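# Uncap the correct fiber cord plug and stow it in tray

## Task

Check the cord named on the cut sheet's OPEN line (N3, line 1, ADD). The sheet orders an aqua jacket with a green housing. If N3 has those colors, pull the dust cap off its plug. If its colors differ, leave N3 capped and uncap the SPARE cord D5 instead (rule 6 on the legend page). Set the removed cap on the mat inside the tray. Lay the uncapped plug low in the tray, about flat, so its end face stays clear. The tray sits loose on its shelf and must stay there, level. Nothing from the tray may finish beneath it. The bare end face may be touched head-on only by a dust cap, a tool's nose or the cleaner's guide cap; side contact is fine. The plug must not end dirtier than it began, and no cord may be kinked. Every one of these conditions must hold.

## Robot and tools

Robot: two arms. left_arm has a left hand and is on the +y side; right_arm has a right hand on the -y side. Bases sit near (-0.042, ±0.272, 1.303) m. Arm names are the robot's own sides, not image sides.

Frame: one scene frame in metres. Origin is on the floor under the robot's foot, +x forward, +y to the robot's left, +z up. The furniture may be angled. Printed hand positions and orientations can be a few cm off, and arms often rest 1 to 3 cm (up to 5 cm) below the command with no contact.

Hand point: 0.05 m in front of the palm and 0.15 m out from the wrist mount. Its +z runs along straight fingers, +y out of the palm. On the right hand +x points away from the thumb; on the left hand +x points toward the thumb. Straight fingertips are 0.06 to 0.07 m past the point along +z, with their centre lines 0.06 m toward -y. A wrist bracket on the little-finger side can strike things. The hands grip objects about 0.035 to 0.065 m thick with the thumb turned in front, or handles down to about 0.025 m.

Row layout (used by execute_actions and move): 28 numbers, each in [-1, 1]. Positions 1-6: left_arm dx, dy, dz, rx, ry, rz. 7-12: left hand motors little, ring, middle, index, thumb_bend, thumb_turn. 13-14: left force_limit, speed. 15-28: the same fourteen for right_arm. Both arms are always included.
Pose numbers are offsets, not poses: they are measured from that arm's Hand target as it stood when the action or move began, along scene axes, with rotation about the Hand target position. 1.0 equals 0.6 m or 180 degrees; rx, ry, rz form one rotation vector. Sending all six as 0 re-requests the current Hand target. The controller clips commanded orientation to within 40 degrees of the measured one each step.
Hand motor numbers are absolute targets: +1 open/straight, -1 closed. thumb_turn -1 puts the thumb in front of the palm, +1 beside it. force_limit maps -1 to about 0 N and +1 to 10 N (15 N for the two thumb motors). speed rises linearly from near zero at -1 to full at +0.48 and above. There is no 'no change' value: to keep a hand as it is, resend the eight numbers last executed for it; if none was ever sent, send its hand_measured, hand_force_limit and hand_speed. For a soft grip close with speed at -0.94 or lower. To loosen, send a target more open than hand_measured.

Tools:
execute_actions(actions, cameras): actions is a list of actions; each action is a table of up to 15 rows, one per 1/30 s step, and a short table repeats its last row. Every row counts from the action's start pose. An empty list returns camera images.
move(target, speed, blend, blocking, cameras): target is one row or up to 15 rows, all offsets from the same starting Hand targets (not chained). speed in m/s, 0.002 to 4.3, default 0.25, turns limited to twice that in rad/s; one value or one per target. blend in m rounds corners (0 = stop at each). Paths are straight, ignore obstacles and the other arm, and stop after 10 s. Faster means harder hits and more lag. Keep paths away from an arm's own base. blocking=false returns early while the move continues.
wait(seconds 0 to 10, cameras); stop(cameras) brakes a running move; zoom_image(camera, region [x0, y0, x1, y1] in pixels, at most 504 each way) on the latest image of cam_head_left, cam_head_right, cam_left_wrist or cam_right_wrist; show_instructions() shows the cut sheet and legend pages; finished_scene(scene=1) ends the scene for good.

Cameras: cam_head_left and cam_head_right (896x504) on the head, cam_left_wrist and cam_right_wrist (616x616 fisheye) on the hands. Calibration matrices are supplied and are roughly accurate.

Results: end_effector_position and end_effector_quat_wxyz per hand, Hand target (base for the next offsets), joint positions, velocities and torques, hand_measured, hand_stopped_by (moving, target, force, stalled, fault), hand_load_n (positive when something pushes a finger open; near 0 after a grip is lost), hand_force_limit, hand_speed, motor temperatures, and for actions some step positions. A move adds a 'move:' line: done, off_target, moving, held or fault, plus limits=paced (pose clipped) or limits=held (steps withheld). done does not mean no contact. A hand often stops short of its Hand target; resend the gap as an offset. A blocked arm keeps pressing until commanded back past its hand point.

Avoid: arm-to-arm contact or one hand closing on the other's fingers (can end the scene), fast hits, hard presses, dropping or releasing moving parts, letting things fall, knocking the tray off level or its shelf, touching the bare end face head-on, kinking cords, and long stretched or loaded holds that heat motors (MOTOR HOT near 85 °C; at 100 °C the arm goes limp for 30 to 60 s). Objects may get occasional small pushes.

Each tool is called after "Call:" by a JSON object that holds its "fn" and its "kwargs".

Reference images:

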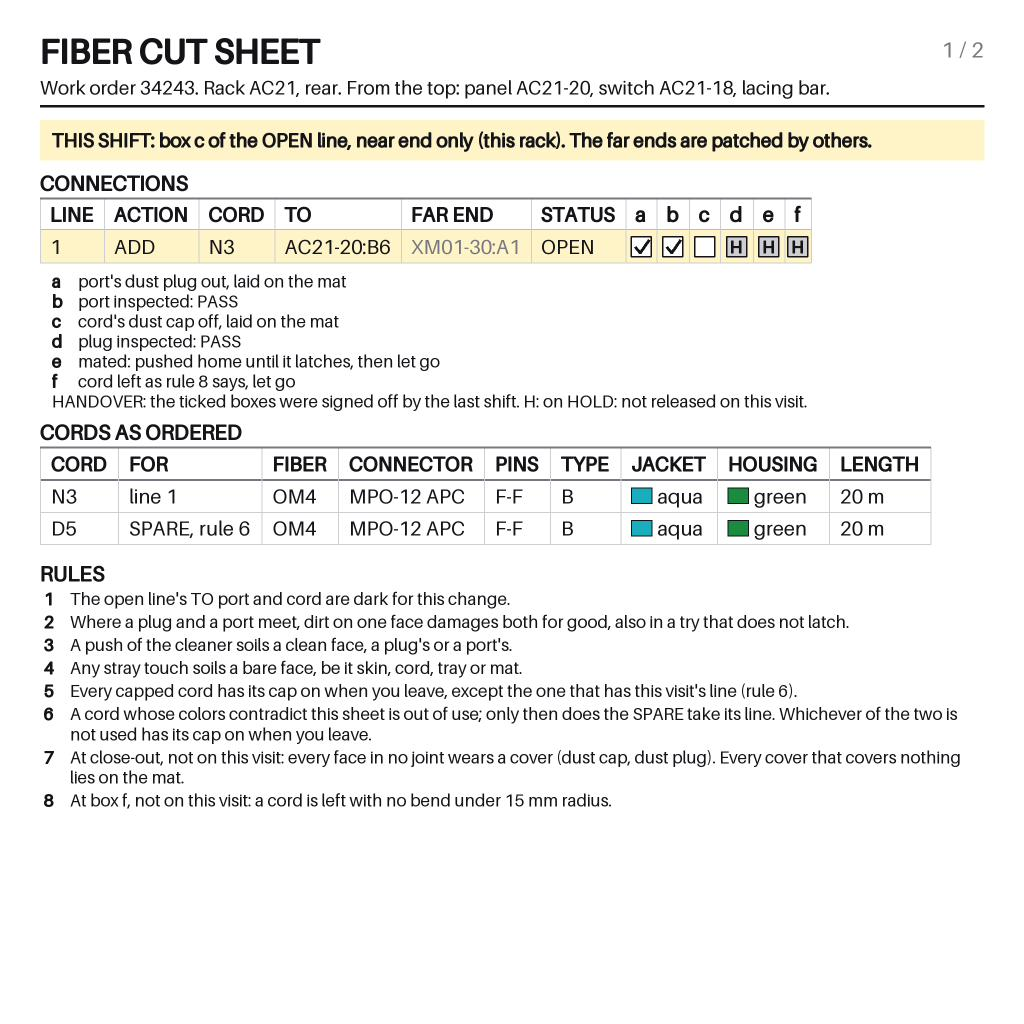

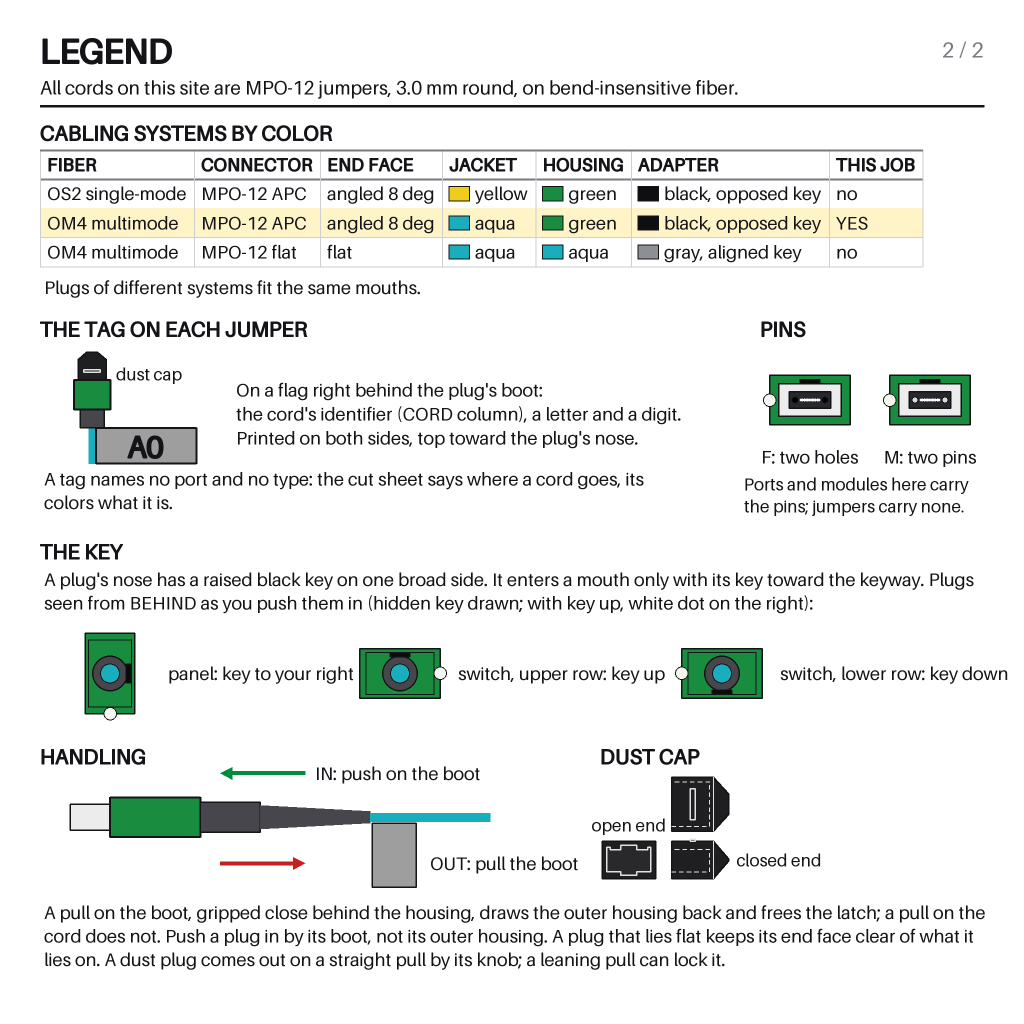

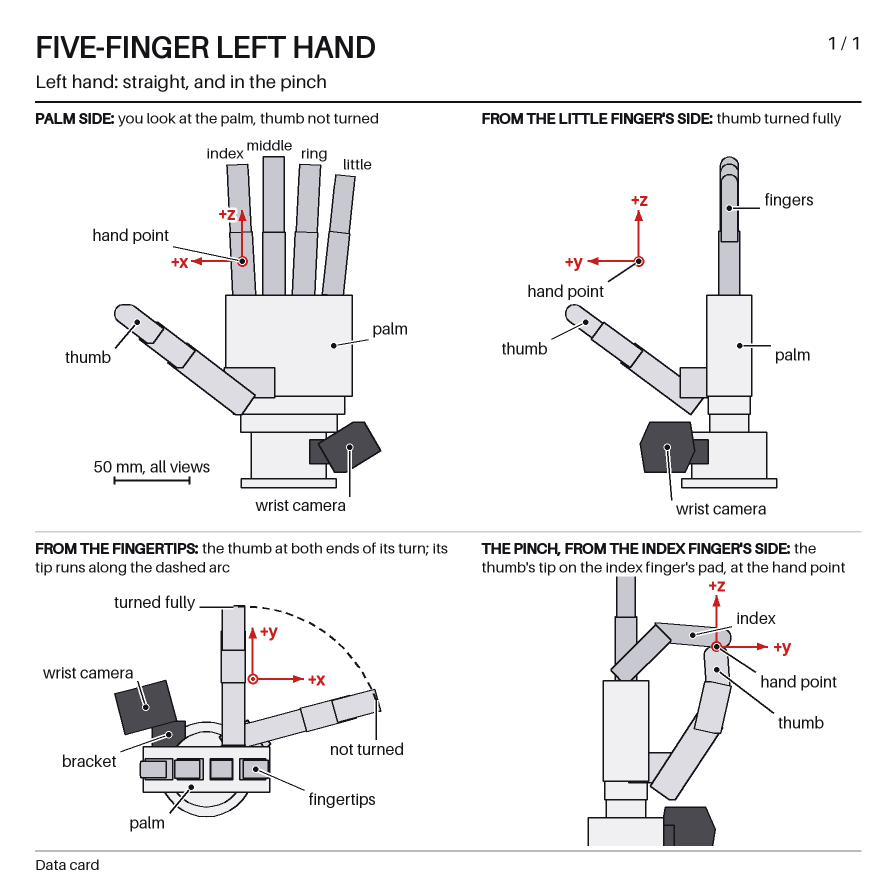

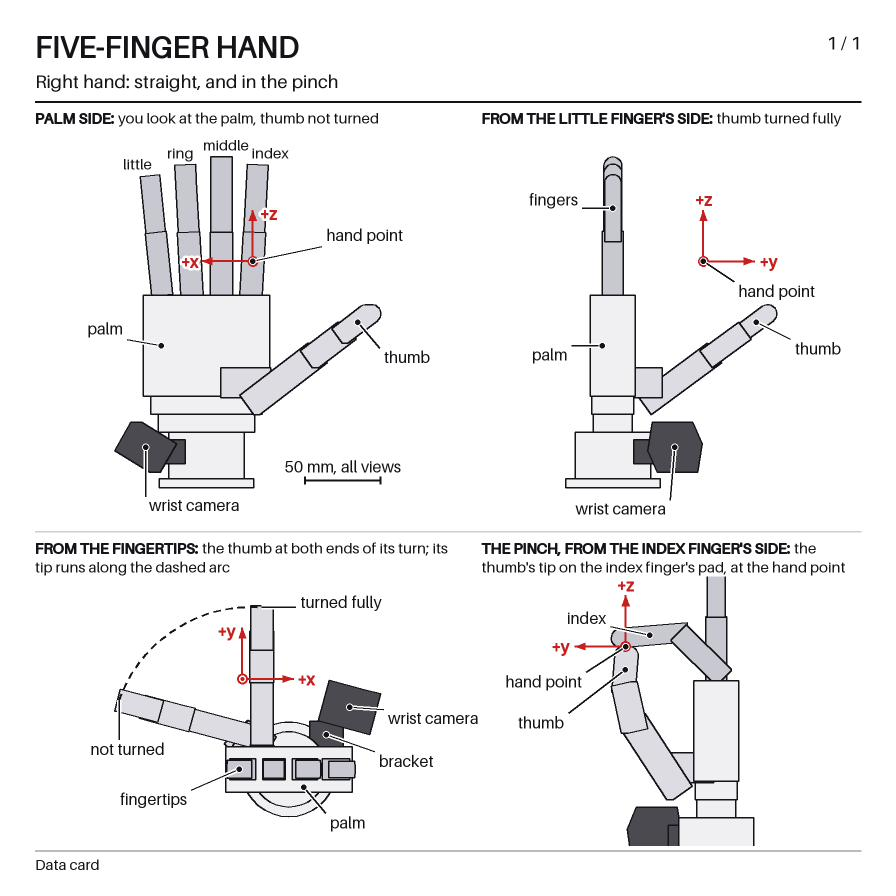

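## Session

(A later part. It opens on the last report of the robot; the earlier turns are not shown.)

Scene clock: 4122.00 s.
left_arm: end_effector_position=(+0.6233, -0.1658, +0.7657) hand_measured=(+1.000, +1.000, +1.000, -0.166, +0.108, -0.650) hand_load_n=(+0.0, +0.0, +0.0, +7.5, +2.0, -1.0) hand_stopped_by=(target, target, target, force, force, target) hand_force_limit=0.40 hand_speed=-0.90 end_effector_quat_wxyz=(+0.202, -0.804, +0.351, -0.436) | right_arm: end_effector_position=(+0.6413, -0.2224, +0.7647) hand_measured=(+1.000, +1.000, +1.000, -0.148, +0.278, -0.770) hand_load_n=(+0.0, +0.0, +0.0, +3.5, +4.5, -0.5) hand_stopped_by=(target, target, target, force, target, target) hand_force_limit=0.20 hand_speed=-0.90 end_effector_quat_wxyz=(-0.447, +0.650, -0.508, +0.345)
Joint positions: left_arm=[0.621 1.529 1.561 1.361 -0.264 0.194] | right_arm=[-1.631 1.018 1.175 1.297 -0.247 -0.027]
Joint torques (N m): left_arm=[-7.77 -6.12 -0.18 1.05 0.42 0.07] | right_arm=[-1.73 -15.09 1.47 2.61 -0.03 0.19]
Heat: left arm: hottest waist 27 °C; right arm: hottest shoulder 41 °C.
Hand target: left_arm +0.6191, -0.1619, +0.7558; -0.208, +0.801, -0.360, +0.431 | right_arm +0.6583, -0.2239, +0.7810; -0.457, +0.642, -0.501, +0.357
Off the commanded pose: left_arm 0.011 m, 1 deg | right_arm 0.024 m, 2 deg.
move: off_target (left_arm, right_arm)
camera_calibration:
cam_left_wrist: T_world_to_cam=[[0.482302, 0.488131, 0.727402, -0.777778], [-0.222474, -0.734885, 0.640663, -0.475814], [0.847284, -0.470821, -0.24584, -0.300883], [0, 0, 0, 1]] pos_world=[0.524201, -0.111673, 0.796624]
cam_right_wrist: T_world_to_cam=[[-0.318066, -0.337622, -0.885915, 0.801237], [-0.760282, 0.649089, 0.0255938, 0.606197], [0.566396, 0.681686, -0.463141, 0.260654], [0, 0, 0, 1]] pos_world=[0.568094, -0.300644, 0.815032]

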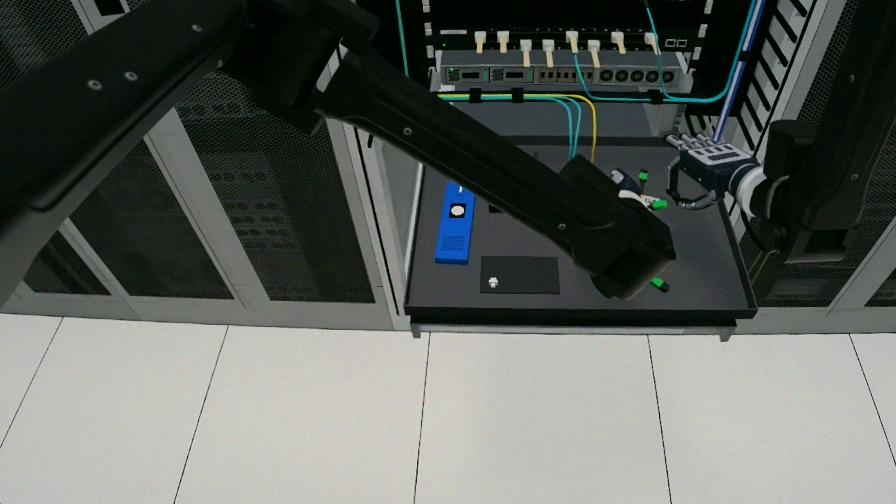

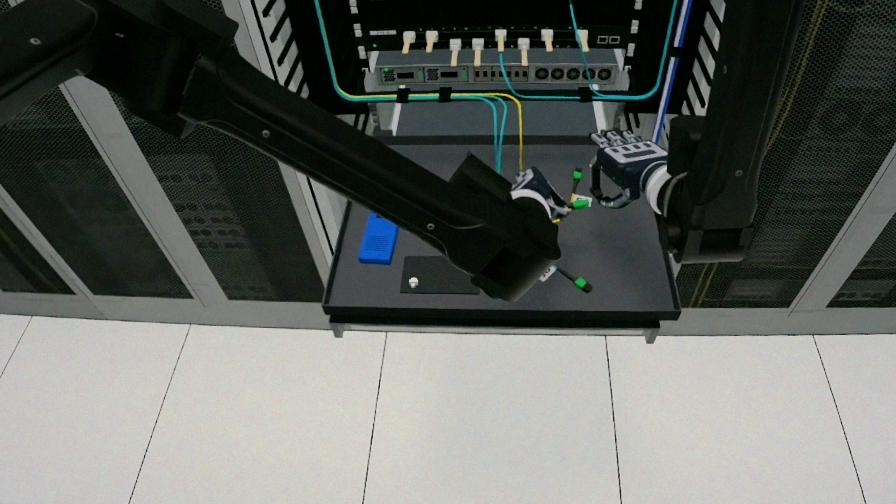

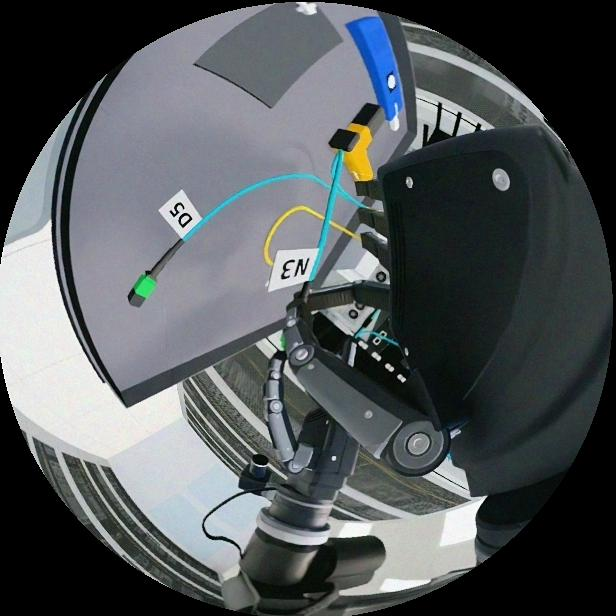

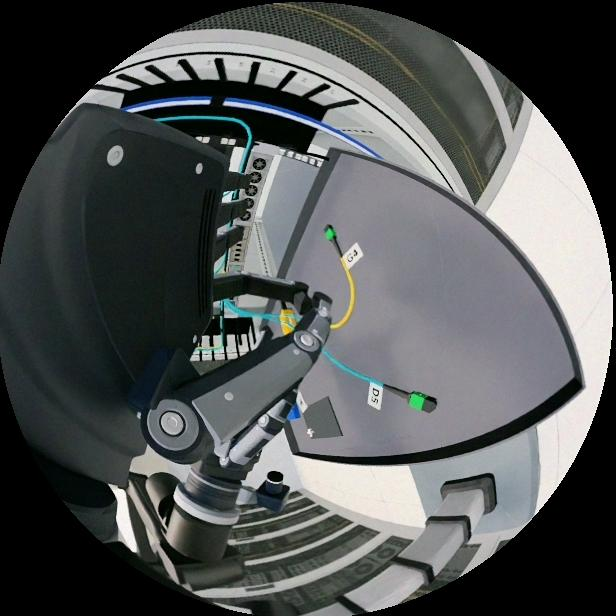

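Call:
{"fn": "move", "kwargs": {"target": [[0,0,0,0,0,0,1,1,1,-0.5,0.0,-0.65,0.4,-0.9,0.0,-0.06,0.03,0,0,0,1,1,1,-0.3,0.275,-0.77,0.2,-0.9],[0.03,0.15,0.08,0,0,0,1,1,1,-0.5,0.0,-0.65,0.4,-0.9,0.0,-0.06,0.03,0,0,0,1,1,1,-0.3,0.275,-0.77,0.2,-0.9],[0.06,0.36,0.17,0,0,0,1,1,1,-0.5,0.0,-0.65,0.4,-0.9,0.0,-0.06,0.03,0,0,0,1,1,1,-0.3,0.275,-0.77,0.2,-0.9]], "speed": 0.06, "cameras": ["all"]}}

Call:
{"fn": "zoom_image", "kwargs": {"camera": "cam_head_left", "region": [500, 100, 760, 260]}}

Call:
{"fn": "zoom_image", "kwargs": {"camera": "cam_right_wrist", "region": [200, 200, 400, 400]}}

Scene clock: 4211.43 s.
left_arm: end_effector_position=(+0.6570, +0.0511, +0.8587) hand_measured=(+1.000, +1.000, +1.000, -0.166, +0.108, -0.650) hand_load_n=(+0.0, +0.0, +0.0, +7.5, +2.0, -1.5) hand_stopped_by=(target, target, target, force, force, target) hand_force_limit=0.40 hand_speed=-0.90 end_effector_quat_wxyz=(+0.209, -0.801, +0.357, -0.433) | right_arm: end_effector_position=(+0.6474, -0.2623, +0.7810) hand_measured=(+1.000, +1.000, +1.000, -0.148, +0.278, -0.770) hand_load_n=(+0.0, +0.0, +0.0, +3.5, +4.5, -0.5) hand_stopped_by=(target, target, target, force, target, target) hand_force_limit=0.20 hand_speed=-0.90 end_effector_quat_wxyz=(-0.445, +0.647, -0.511, +0.349)
Joint positions: left_arm=[0.804 0.922 1.085 1.19 -0.234 0.03] | right_arm=[-1.783 0.995 1.163 1.326 -0.249 0.132]
Joint torques (N m): left_arm=[-1.32 -11.69 -0.13 0.87 0.57 -0.07] | right_arm=[-2.43 -15.15 0.32 2.99 -0.14 0.19]
Heat: left arm: hottest waist 26 °C; right arm: hottest shoulder 41 °C.
Hand target: left_arm +0.6551, +0.0541, +0.8577; -0.208, +0.801, -0.360, +0.431 | right_arm +0.6584, -0.2599, +0.7991; -0.458, +0.642, -0.501, +0.357
Off the commanded pose: left_arm 0.004 m, 0 deg | right_arm 0.021 m, 2 deg.
move: off_target (right_arm)
camera_calibration:
cam_left_wrist: T_world_to_cam=[[0.484536, 0.471587, 0.73677, -0.976132], [-0.224447, -0.747026, 0.625759, -0.3538], [0.845487, -0.468569, -0.256115, -0.1945], [0, 0, 0, 1]] pos_world=[0.558009, 0.104897, 0.890764]
cam_right_wrist: T_world_to_cam=[[-0.319924, -0.335073, -0.886214, 0.806374], [-0.75226, 0.658478, 0.0225991, 0.636013], [0.57598, 0.673893, -0.462725, 0.283287], [0, 0, 0, 1]] pos_world=[0.573258, -0.339512, 0.83133]

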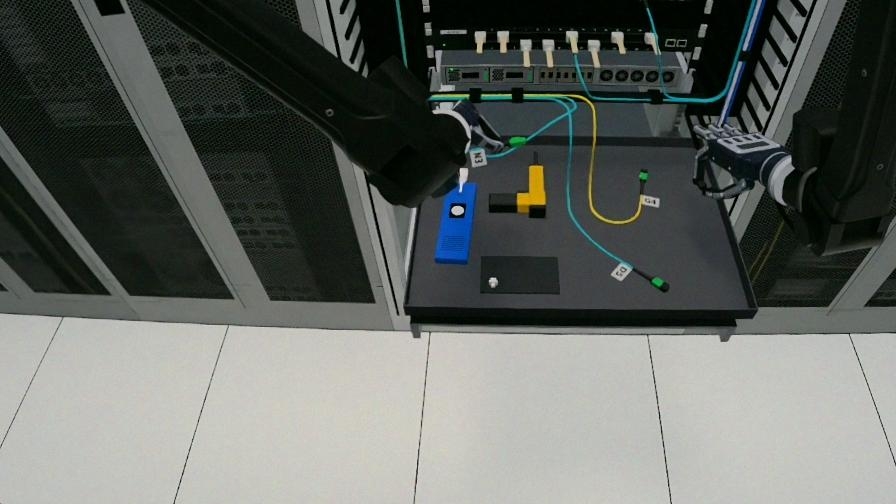

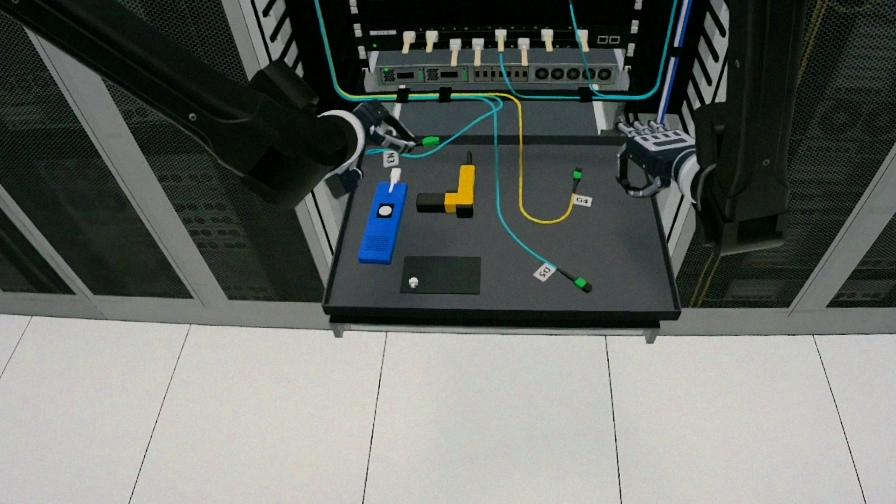

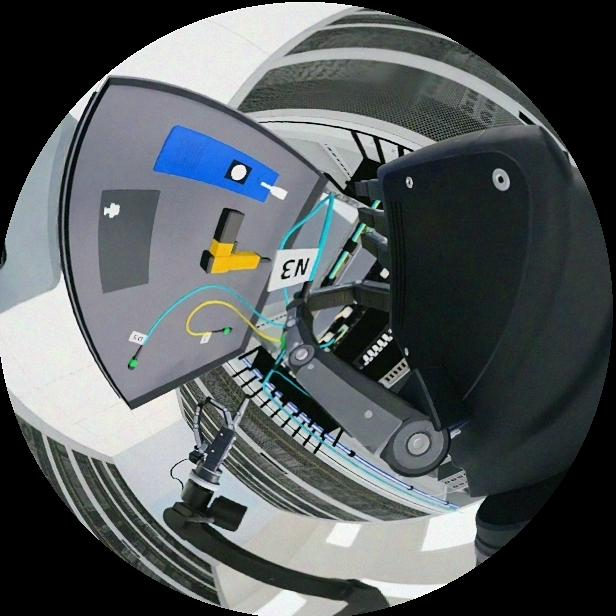

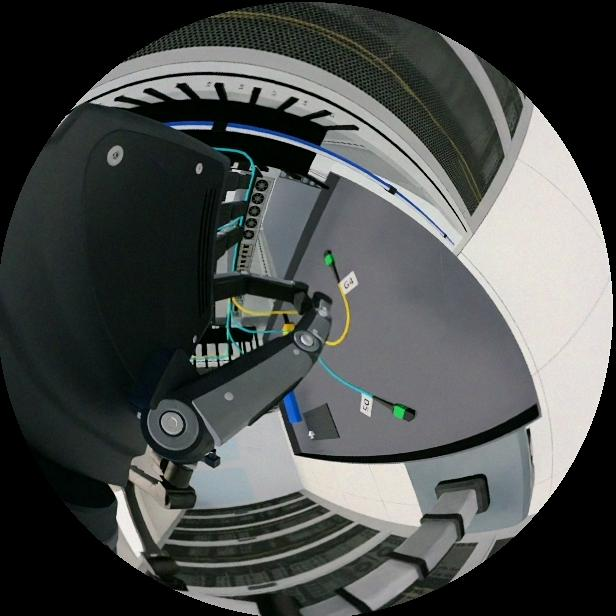

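Scaled by 1.938 from the camera's 896x504 image, which has a finer 1280x720 frame.

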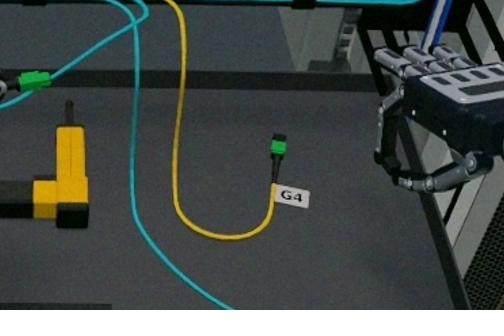

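Scaled by 2.520 from the camera's 616x616 image, which has a finer 880x880 frame.

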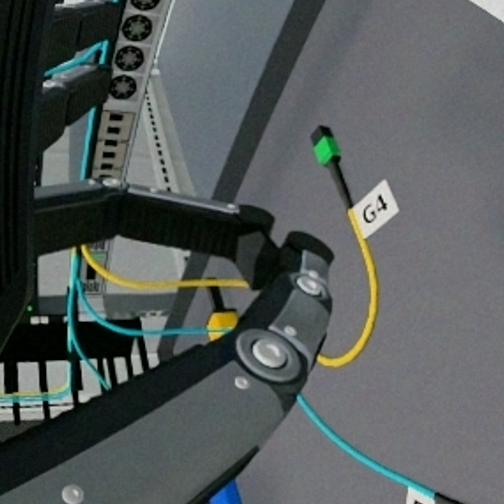

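Call:
{"fn": "execute_actions", "kwargs": {"actions": []}}

Scene clock: 4244.47 s.
left_arm: end_effector_position=(+0.6570, +0.0511, +0.8587) hand_measured=(+1.000, +1.000, +1.000, -0.166, +0.108, -0.650) hand_load_n=(+0.0, +0.0, +0.0, +7.5, +1.5, -1.5) hand_stopped_by=(target, target, target, force, force, target) hand_force_limit=0.40 hand_speed=-0.90 end_effector_quat_wxyz=(+0.209, -0.801, +0.357, -0.433) | right_arm: end_effector_position=(+0.6474, -0.2623, +0.7810) hand_measured=(+1.000, +1.000, +1.000, -0.148, +0.278, -0.770) hand_load_n=(+0.0, +0.0, +0.0, +4.0, +4.5, -0.5) hand_stopped_by=(target, target, target, force, target, target) hand_force_limit=0.20 hand_speed=-0.90 end_effector_quat_wxyz=(-0.445, +0.647, -0.511, +0.349)
Joint positions: left_arm=[0.804 0.922 1.085 1.19 -0.234 0.029] | right_arm=[-1.783 0.995 1.163 1.326 -0.249 0.132]
Joint velocities: within noise
Joint torques (N m): left_arm=[-1.2 -11.99 -0.13 0.95 0.57 -0.1] | right_arm=[-2.55 -15.09 0.31 2.99 -0.14 0.18]
Motor temperatures (°C): left_arm=[26 22 22 23 23 22] | right_arm=[22 40 22 21 19 21]
Heat: left arm: hottest waist 26 °C; right arm: hottest shoulder 40 °C.
Hand target: left_arm +0.6551, +0.0541, +0.8577; -0.208, +0.801, -0.360, +0.431 | right_arm +0.6584, -0.2599, +0.7991; -0.458, +0.642, -0.501, +0.357
Off the commanded pose: left_arm 0.004 m, 0 deg | right_arm 0.021 m, 2 deg.
camera_calibration:
cam_left_wrist: T_world_to_cam=[[0.484472, 0.471937, 0.736588, -0.97597], [-0.22424, -0.746874, 0.626016, -0.35416], [0.845579, -0.46846, -0.256013, -0.194653], [0, 0, 0, 1]] pos_world=[0.558009, 0.104897, 0.890764]
cam_right_wrist: T_world_to_cam=[[-0.319924, -0.335073, -0.886214, 0.806374], [-0.75226, 0.658478, 0.0225991, 0.636013], [0.57598, 0.673893, -0.462725, 0.283287], [0, 0, 0, 1]] pos_world=[0.573258, -0.339512, 0.83133]

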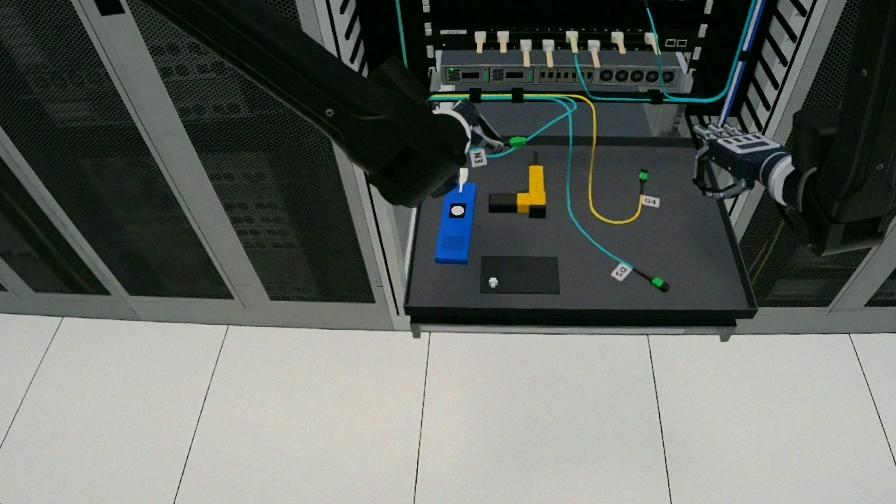

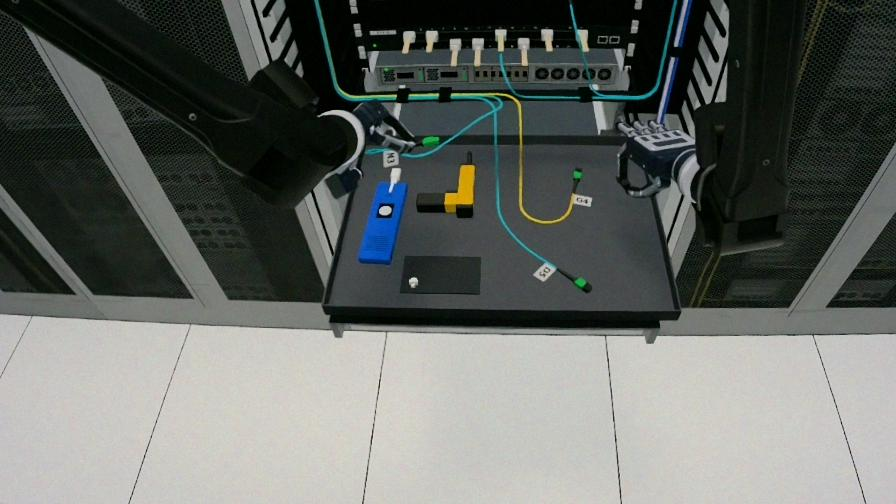

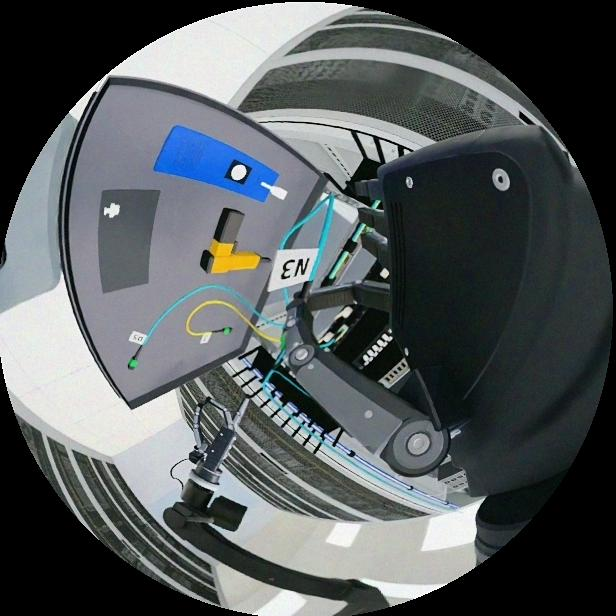

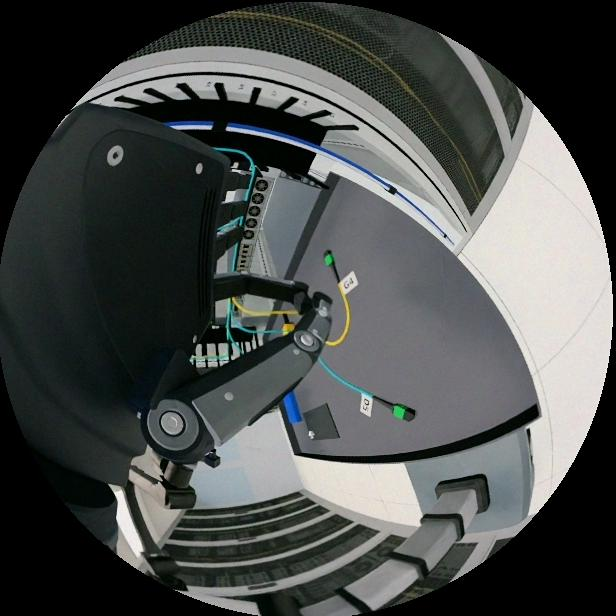

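Call:
{"fn": "move", "kwargs": {"target": [[0,0,0,0,0,0,1,1,1,-0.5,0.0,-0.65,0.4,-0.9,-0.12,0.27,-0.05,0,0,0,1,1,1,-0.3,0.275,-0.77,0.2,-0.9],[0,0,0,0,0,0,1,1,1,-0.5,0.0,-0.65,0.4,-0.9,-0.128,0.40,-0.085,0,0,0,1,1,1,-0.3,0.275,-0.77,0.2,-0.9]], "blend": [0.03,0], "speed": 0.15, "cameras": ["all"]}}

Scene clock: 4299.03 s.
left_arm: end_effector_position=(+0.6570, +0.0511, +0.8587) hand_measured=(+1.000, +1.000, +1.000, -0.166, +0.108, -0.650) hand_load_n=(+0.0, +0.0, +0.0, +7.5, +1.5, -1.5) hand_stopped_by=(target, target, target, force, force, target) hand_force_limit=0.40 hand_speed=-0.90 end_effector_quat_wxyz=(+0.209, -0.801, +0.357, -0.433) | right_arm: end_effector_position=(+0.5784, -0.0213, +0.7450) hand_measured=(+1.000, +1.000, +1.000, -0.148, +0.278, -0.770) hand_load_n=(+0.0, +0.0, +0.0, +3.5, +4.0, +0.0) hand_stopped_by=(target, target, target, force, target, target) hand_force_limit=0.20 hand_speed=-0.90 end_effector_quat_wxyz=(-0.457, +0.646, -0.502, +0.349)
Joint positions: left_arm=[0.804 0.922 1.085 1.19 -0.234 0.029] | right_arm=[-1.032 1.226 1.177 1.4 -0.159 -0.626]
Joint torques (N m): left_arm=[-1.32 -11.87 -0.05 0.95 0.58 -0.1] | right_arm=[4.78 -10.17 -0.9 2.65 -0.43 -0.04]
Heat: left arm: hottest waist 25 °C; right arm: hottest shoulder 40 °C.
Hand target: left_arm +0.6551, +0.0541, +0.8577; -0.208, +0.801, -0.360, +0.431 | right_arm +0.5817, -0.0199, +0.7482; -0.458, +0.642, -0.501, +0.357
Off the commanded pose: left_arm 0.004 m, 0 deg | right_arm 0.005 m, 1 deg.
move: done
camera_calibration:
cam_left_wrist: T_world_to_cam=[[0.484472, 0.471937, 0.736588, -0.97597], [-0.22424, -0.746874, 0.626016, -0.35416], [0.845579, -0.46846, -0.256013, -0.194653], [0, 0, 0, 1]] pos_world=[0.558009, 0.104897, 0.890764]
cam_right_wrist: T_world_to_cam=[[-0.295565, -0.332412, -0.895625, 0.826138], [-0.765009, 0.643878, 0.0134838, 0.440083], [0.572191, 0.689146, -0.444606, 0.133106], [0, 0, 0, 1]] pos_world=[0.504682, -0.100471, 0.793156]

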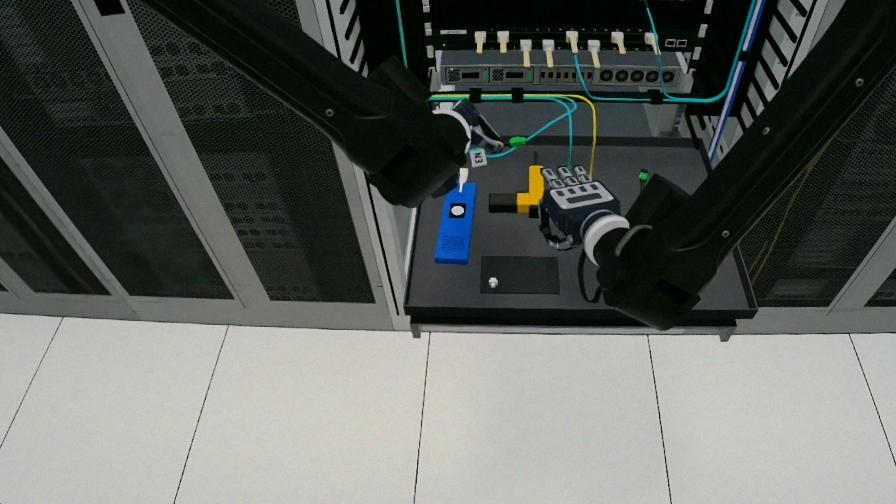

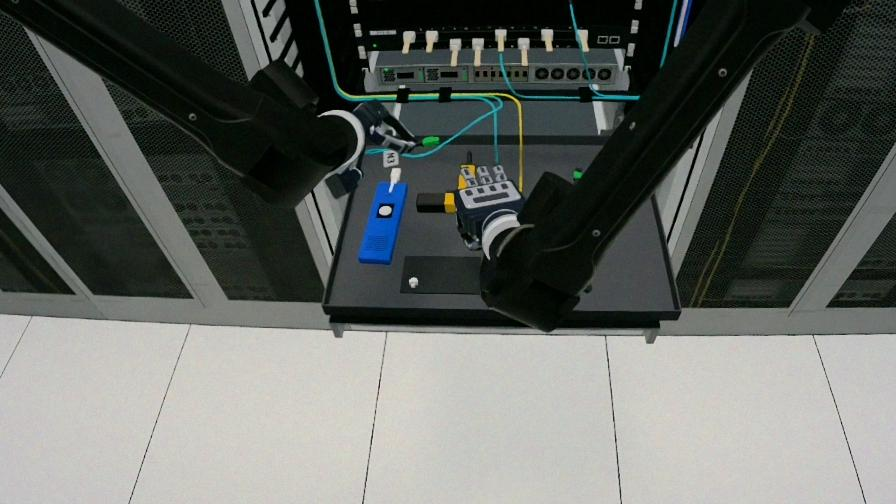

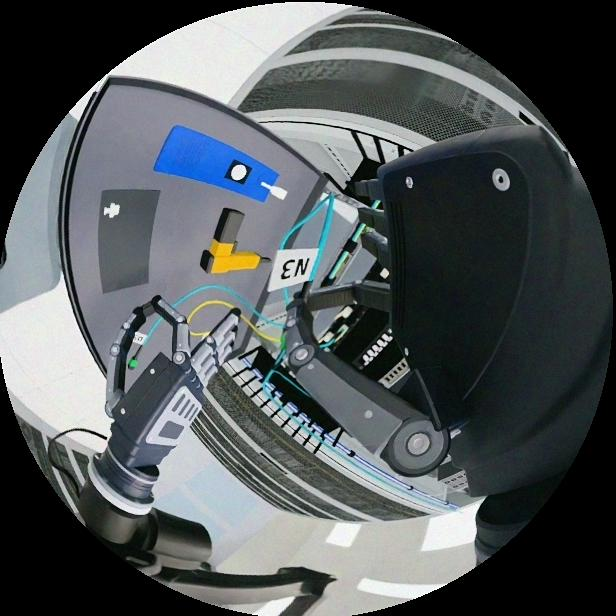

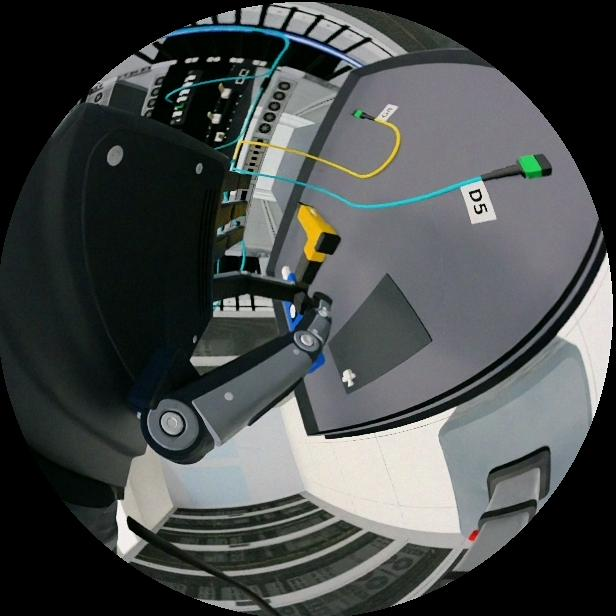

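Call:
{"fn": "move", "kwargs": {"target": [[0,0,0,0,0,0,1,1,1,-0.5,0.0,-0.65,0.4,-0.9,-0.025,0.03,-0.058,0,0,0,1,1,1,-0.3,0.275,-0.77,0.2,-0.9]], "speed": 0.1, "cameras": ["cam_head_left","cam_head_right","cam_right_wrist"]}}

Scene clock: 4327.67 s.
left_arm: end_effector_position=(+0.6570, +0.0511, +0.8587) hand_measured=(+1.000, +1.000, +1.000, -0.166, +0.108, -0.650) hand_load_n=(+0.0, +0.0, +0.0, +7.5, +1.5, -1.5) hand_stopped_by=(target, target, target, force, force, target) hand_force_limit=0.40 hand_speed=-0.90 end_effector_quat_wxyz=(+0.209, -0.801, +0.357, -0.433) | right_arm: end_effector_position=(+0.5627, +0.0007, +0.7111) hand_measured=(+1.000, +1.000, +1.000, -0.148, +0.278, -0.770) hand_load_n=(+0.0, +0.0, +0.0, +3.5, +4.5, -0.5) hand_stopped_by=(target, target, target, force, target, target) hand_force_limit=0.20 hand_speed=-0.90 end_effector_quat_wxyz=(-0.457, +0.647, -0.502, +0.348)
Joint positions: left_arm=[0.804 0.922 1.085 1.19 -0.234 0.029] | right_arm=[-1.032 1.34 1.26 1.43 -0.159 -0.626]
Joint torques (N m): left_arm=[-1.32 -11.75 -0.1 0.85 0.56 -0.09] | right_arm=[4.78 -9.93 -1.16 2.65 -0.51 0.08]
Heat: left arm: hottest waist 25 °C; right arm: hottest shoulder 36 °C.
Hand target: left_arm +0.6551, +0.0541, +0.8577; -0.208, +0.801, -0.360, +0.431 | right_arm +0.5667, -0.0018, +0.7134; -0.458, +0.642, -0.501, +0.357
Off the commanded pose: left_arm 0.004 m, 0 deg | right_arm 0.005 m, 1 deg.
move: done
camera_calibration:
cam_right_wrist: T_world_to_cam=[[-0.295935, -0.332794, -0.89536, 0.798465], [-0.765292, 0.643536, 0.0137507, 0.414287], [0.571621, 0.689282, -0.44513, 0.112418], [0, 0, 0, 1]] pos_world=[0.489084, -0.0783716, 0.759258]
Images, in order (width x height): cam_head_left 896x504, cam_head_right 896x504, cam_right_wrist 616x616.

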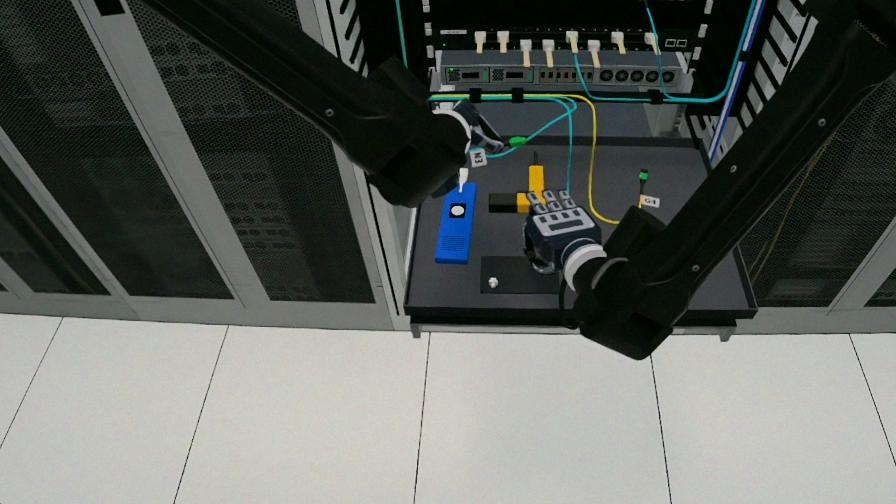

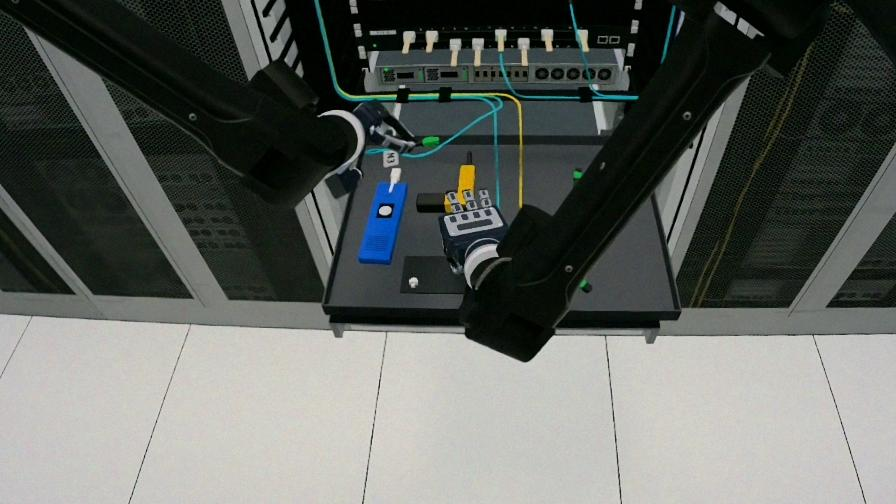

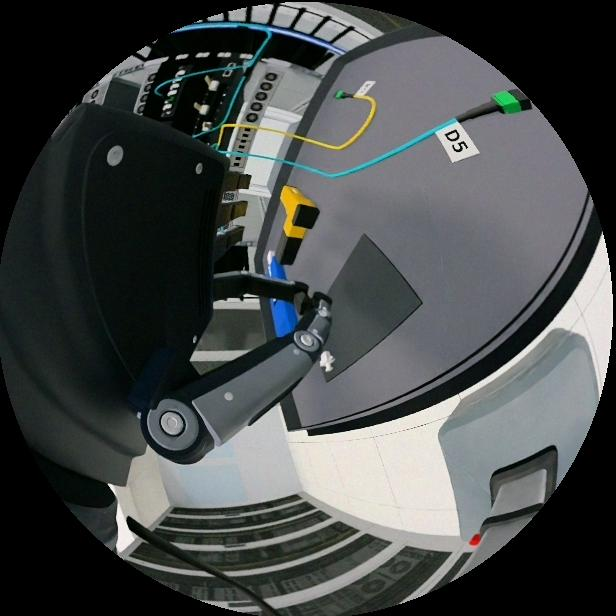

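Call:
{"fn": "zoom_image", "kwargs": {"camera": "cam_right_wrist", "region": [270, 260, 370, 360]}}

Call:
{"fn": "zoom_image", "kwargs": {"camera": "cam_head_left", "region": [490, 220, 590, 300]}}

Scaled by 5.040 from the camera's 616x616 image, which has a finer 880x880 frame.

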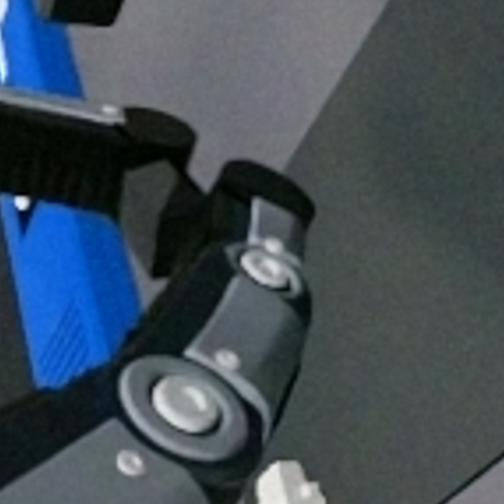

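Scaled by 5.040 from the camera's 896x504 image, which has a finer 1280x720 frame.

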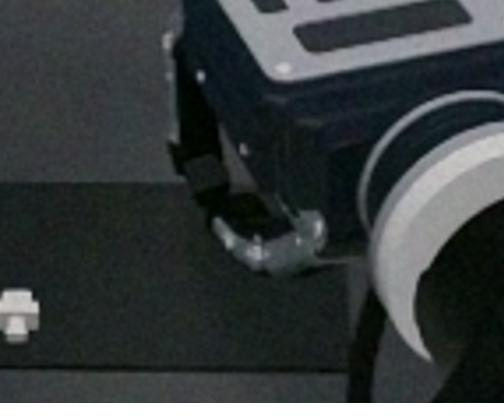

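Call:
{"fn": "wait", "kwargs": {"seconds": 0, "cameras": ["cam_left_wrist"]}}

Call:
{"fn": "zoom_image", "kwargs": {"camera": "cam_left_wrist", "region": [100, 220, 220, 340]}}

Scene clock: 4352.87 s.
left_arm: end_effector_position=(+0.6570, +0.0511, +0.8587) hand_measured=(+1.000, +1.000, +1.000, -0.166, +0.108, -0.650) hand_load_n=(+0.0, -0.5, +0.0, +7.5, +2.0, -1.5) hand_stopped_by=(target, target, target, force, force, target) hand_force_limit=0.40 hand_speed=-0.90 end_effector_quat_wxyz=(+0.209, -0.801, +0.357, -0.433) | right_arm: end_effector_position=(+0.5627, +0.0007, +0.7111) hand_measured=(+1.000, +1.000, +1.000, -0.148, +0.278, -0.770) hand_load_n=(+0.0, +0.0, +0.0, +3.5, +4.5, -0.5) hand_stopped_by=(target, target, target, force, target, target) hand_force_limit=0.20 hand_speed=-0.90 end_effector_quat_wxyz=(-0.457, +0.647, -0.502, +0.348)
Joint positions: left_arm=[0.804 0.922 1.085 1.19 -0.234 0.029] | right_arm=[-1.032 1.34 1.26 1.43 -0.159 -0.626]
Joint torques (N m): left_arm=[-1.38 -11.75 -0.09 0.9 0.56 -0.07] | right_arm=[4.66 -10.05 -1.14 2.65 -0.51 0.07]
Motor temperatures (°C): left_arm=[25 24 22 23 23 22] | right_arm=[22 35 22 21 20 21]
Heat: left arm: hottest waist 25 °C; right arm: hottest shoulder 35 °C.
Hand target: left_arm +0.6551, +0.0541, +0.8577; -0.208, +0.801, -0.360, +0.431 | right_arm +0.5667, -0.0018, +0.7134; -0.458, +0.642, -0.501, +0.357
Off the commanded pose: left_arm 0.004 m, 0 deg | right_arm 0.005 m, 1 deg.
camera_calibration:
cam_left_wrist: T_world_to_cam=[[0.484472, 0.471937, 0.736588, -0.97597], [-0.22424, -0.746874, 0.626016, -0.35416], [0.845579, -0.46846, -0.256013, -0.194653], [0, 0, 0, 1]] pos_world=[0.558009, 0.104897, 0.890764]
Images, in order (width x height): cam_left_wrist 616x616.

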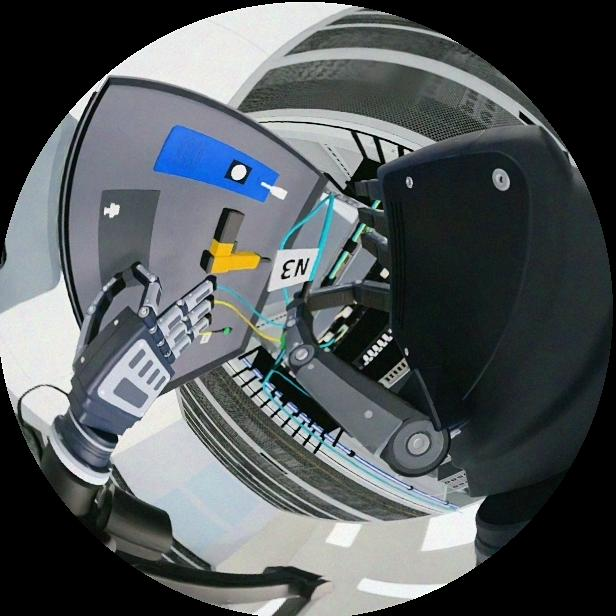

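Scaled by 4.200 from the camera's 616x616 image, which has a finer 880x880 frame.

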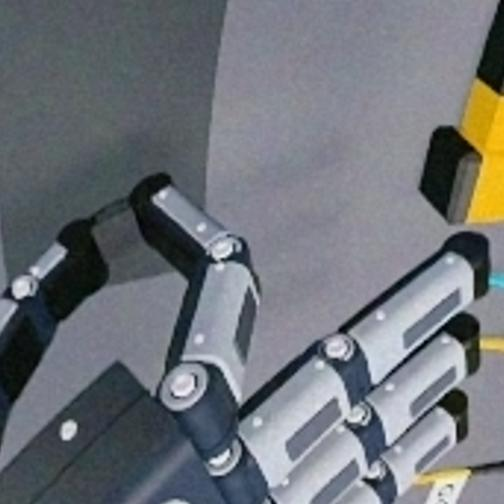

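Call:
{"fn": "zoom_image", "kwargs": {"camera": "cam_left_wrist", "region": [110, 255, 150, 295]}}

Scaled by 12.600 from the camera's 616x616 image, which has a finer 880x880 frame.

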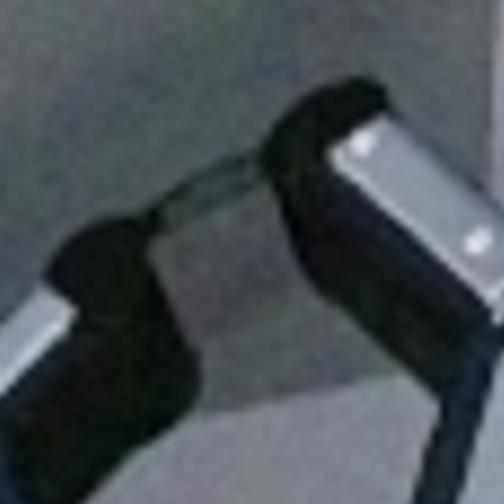

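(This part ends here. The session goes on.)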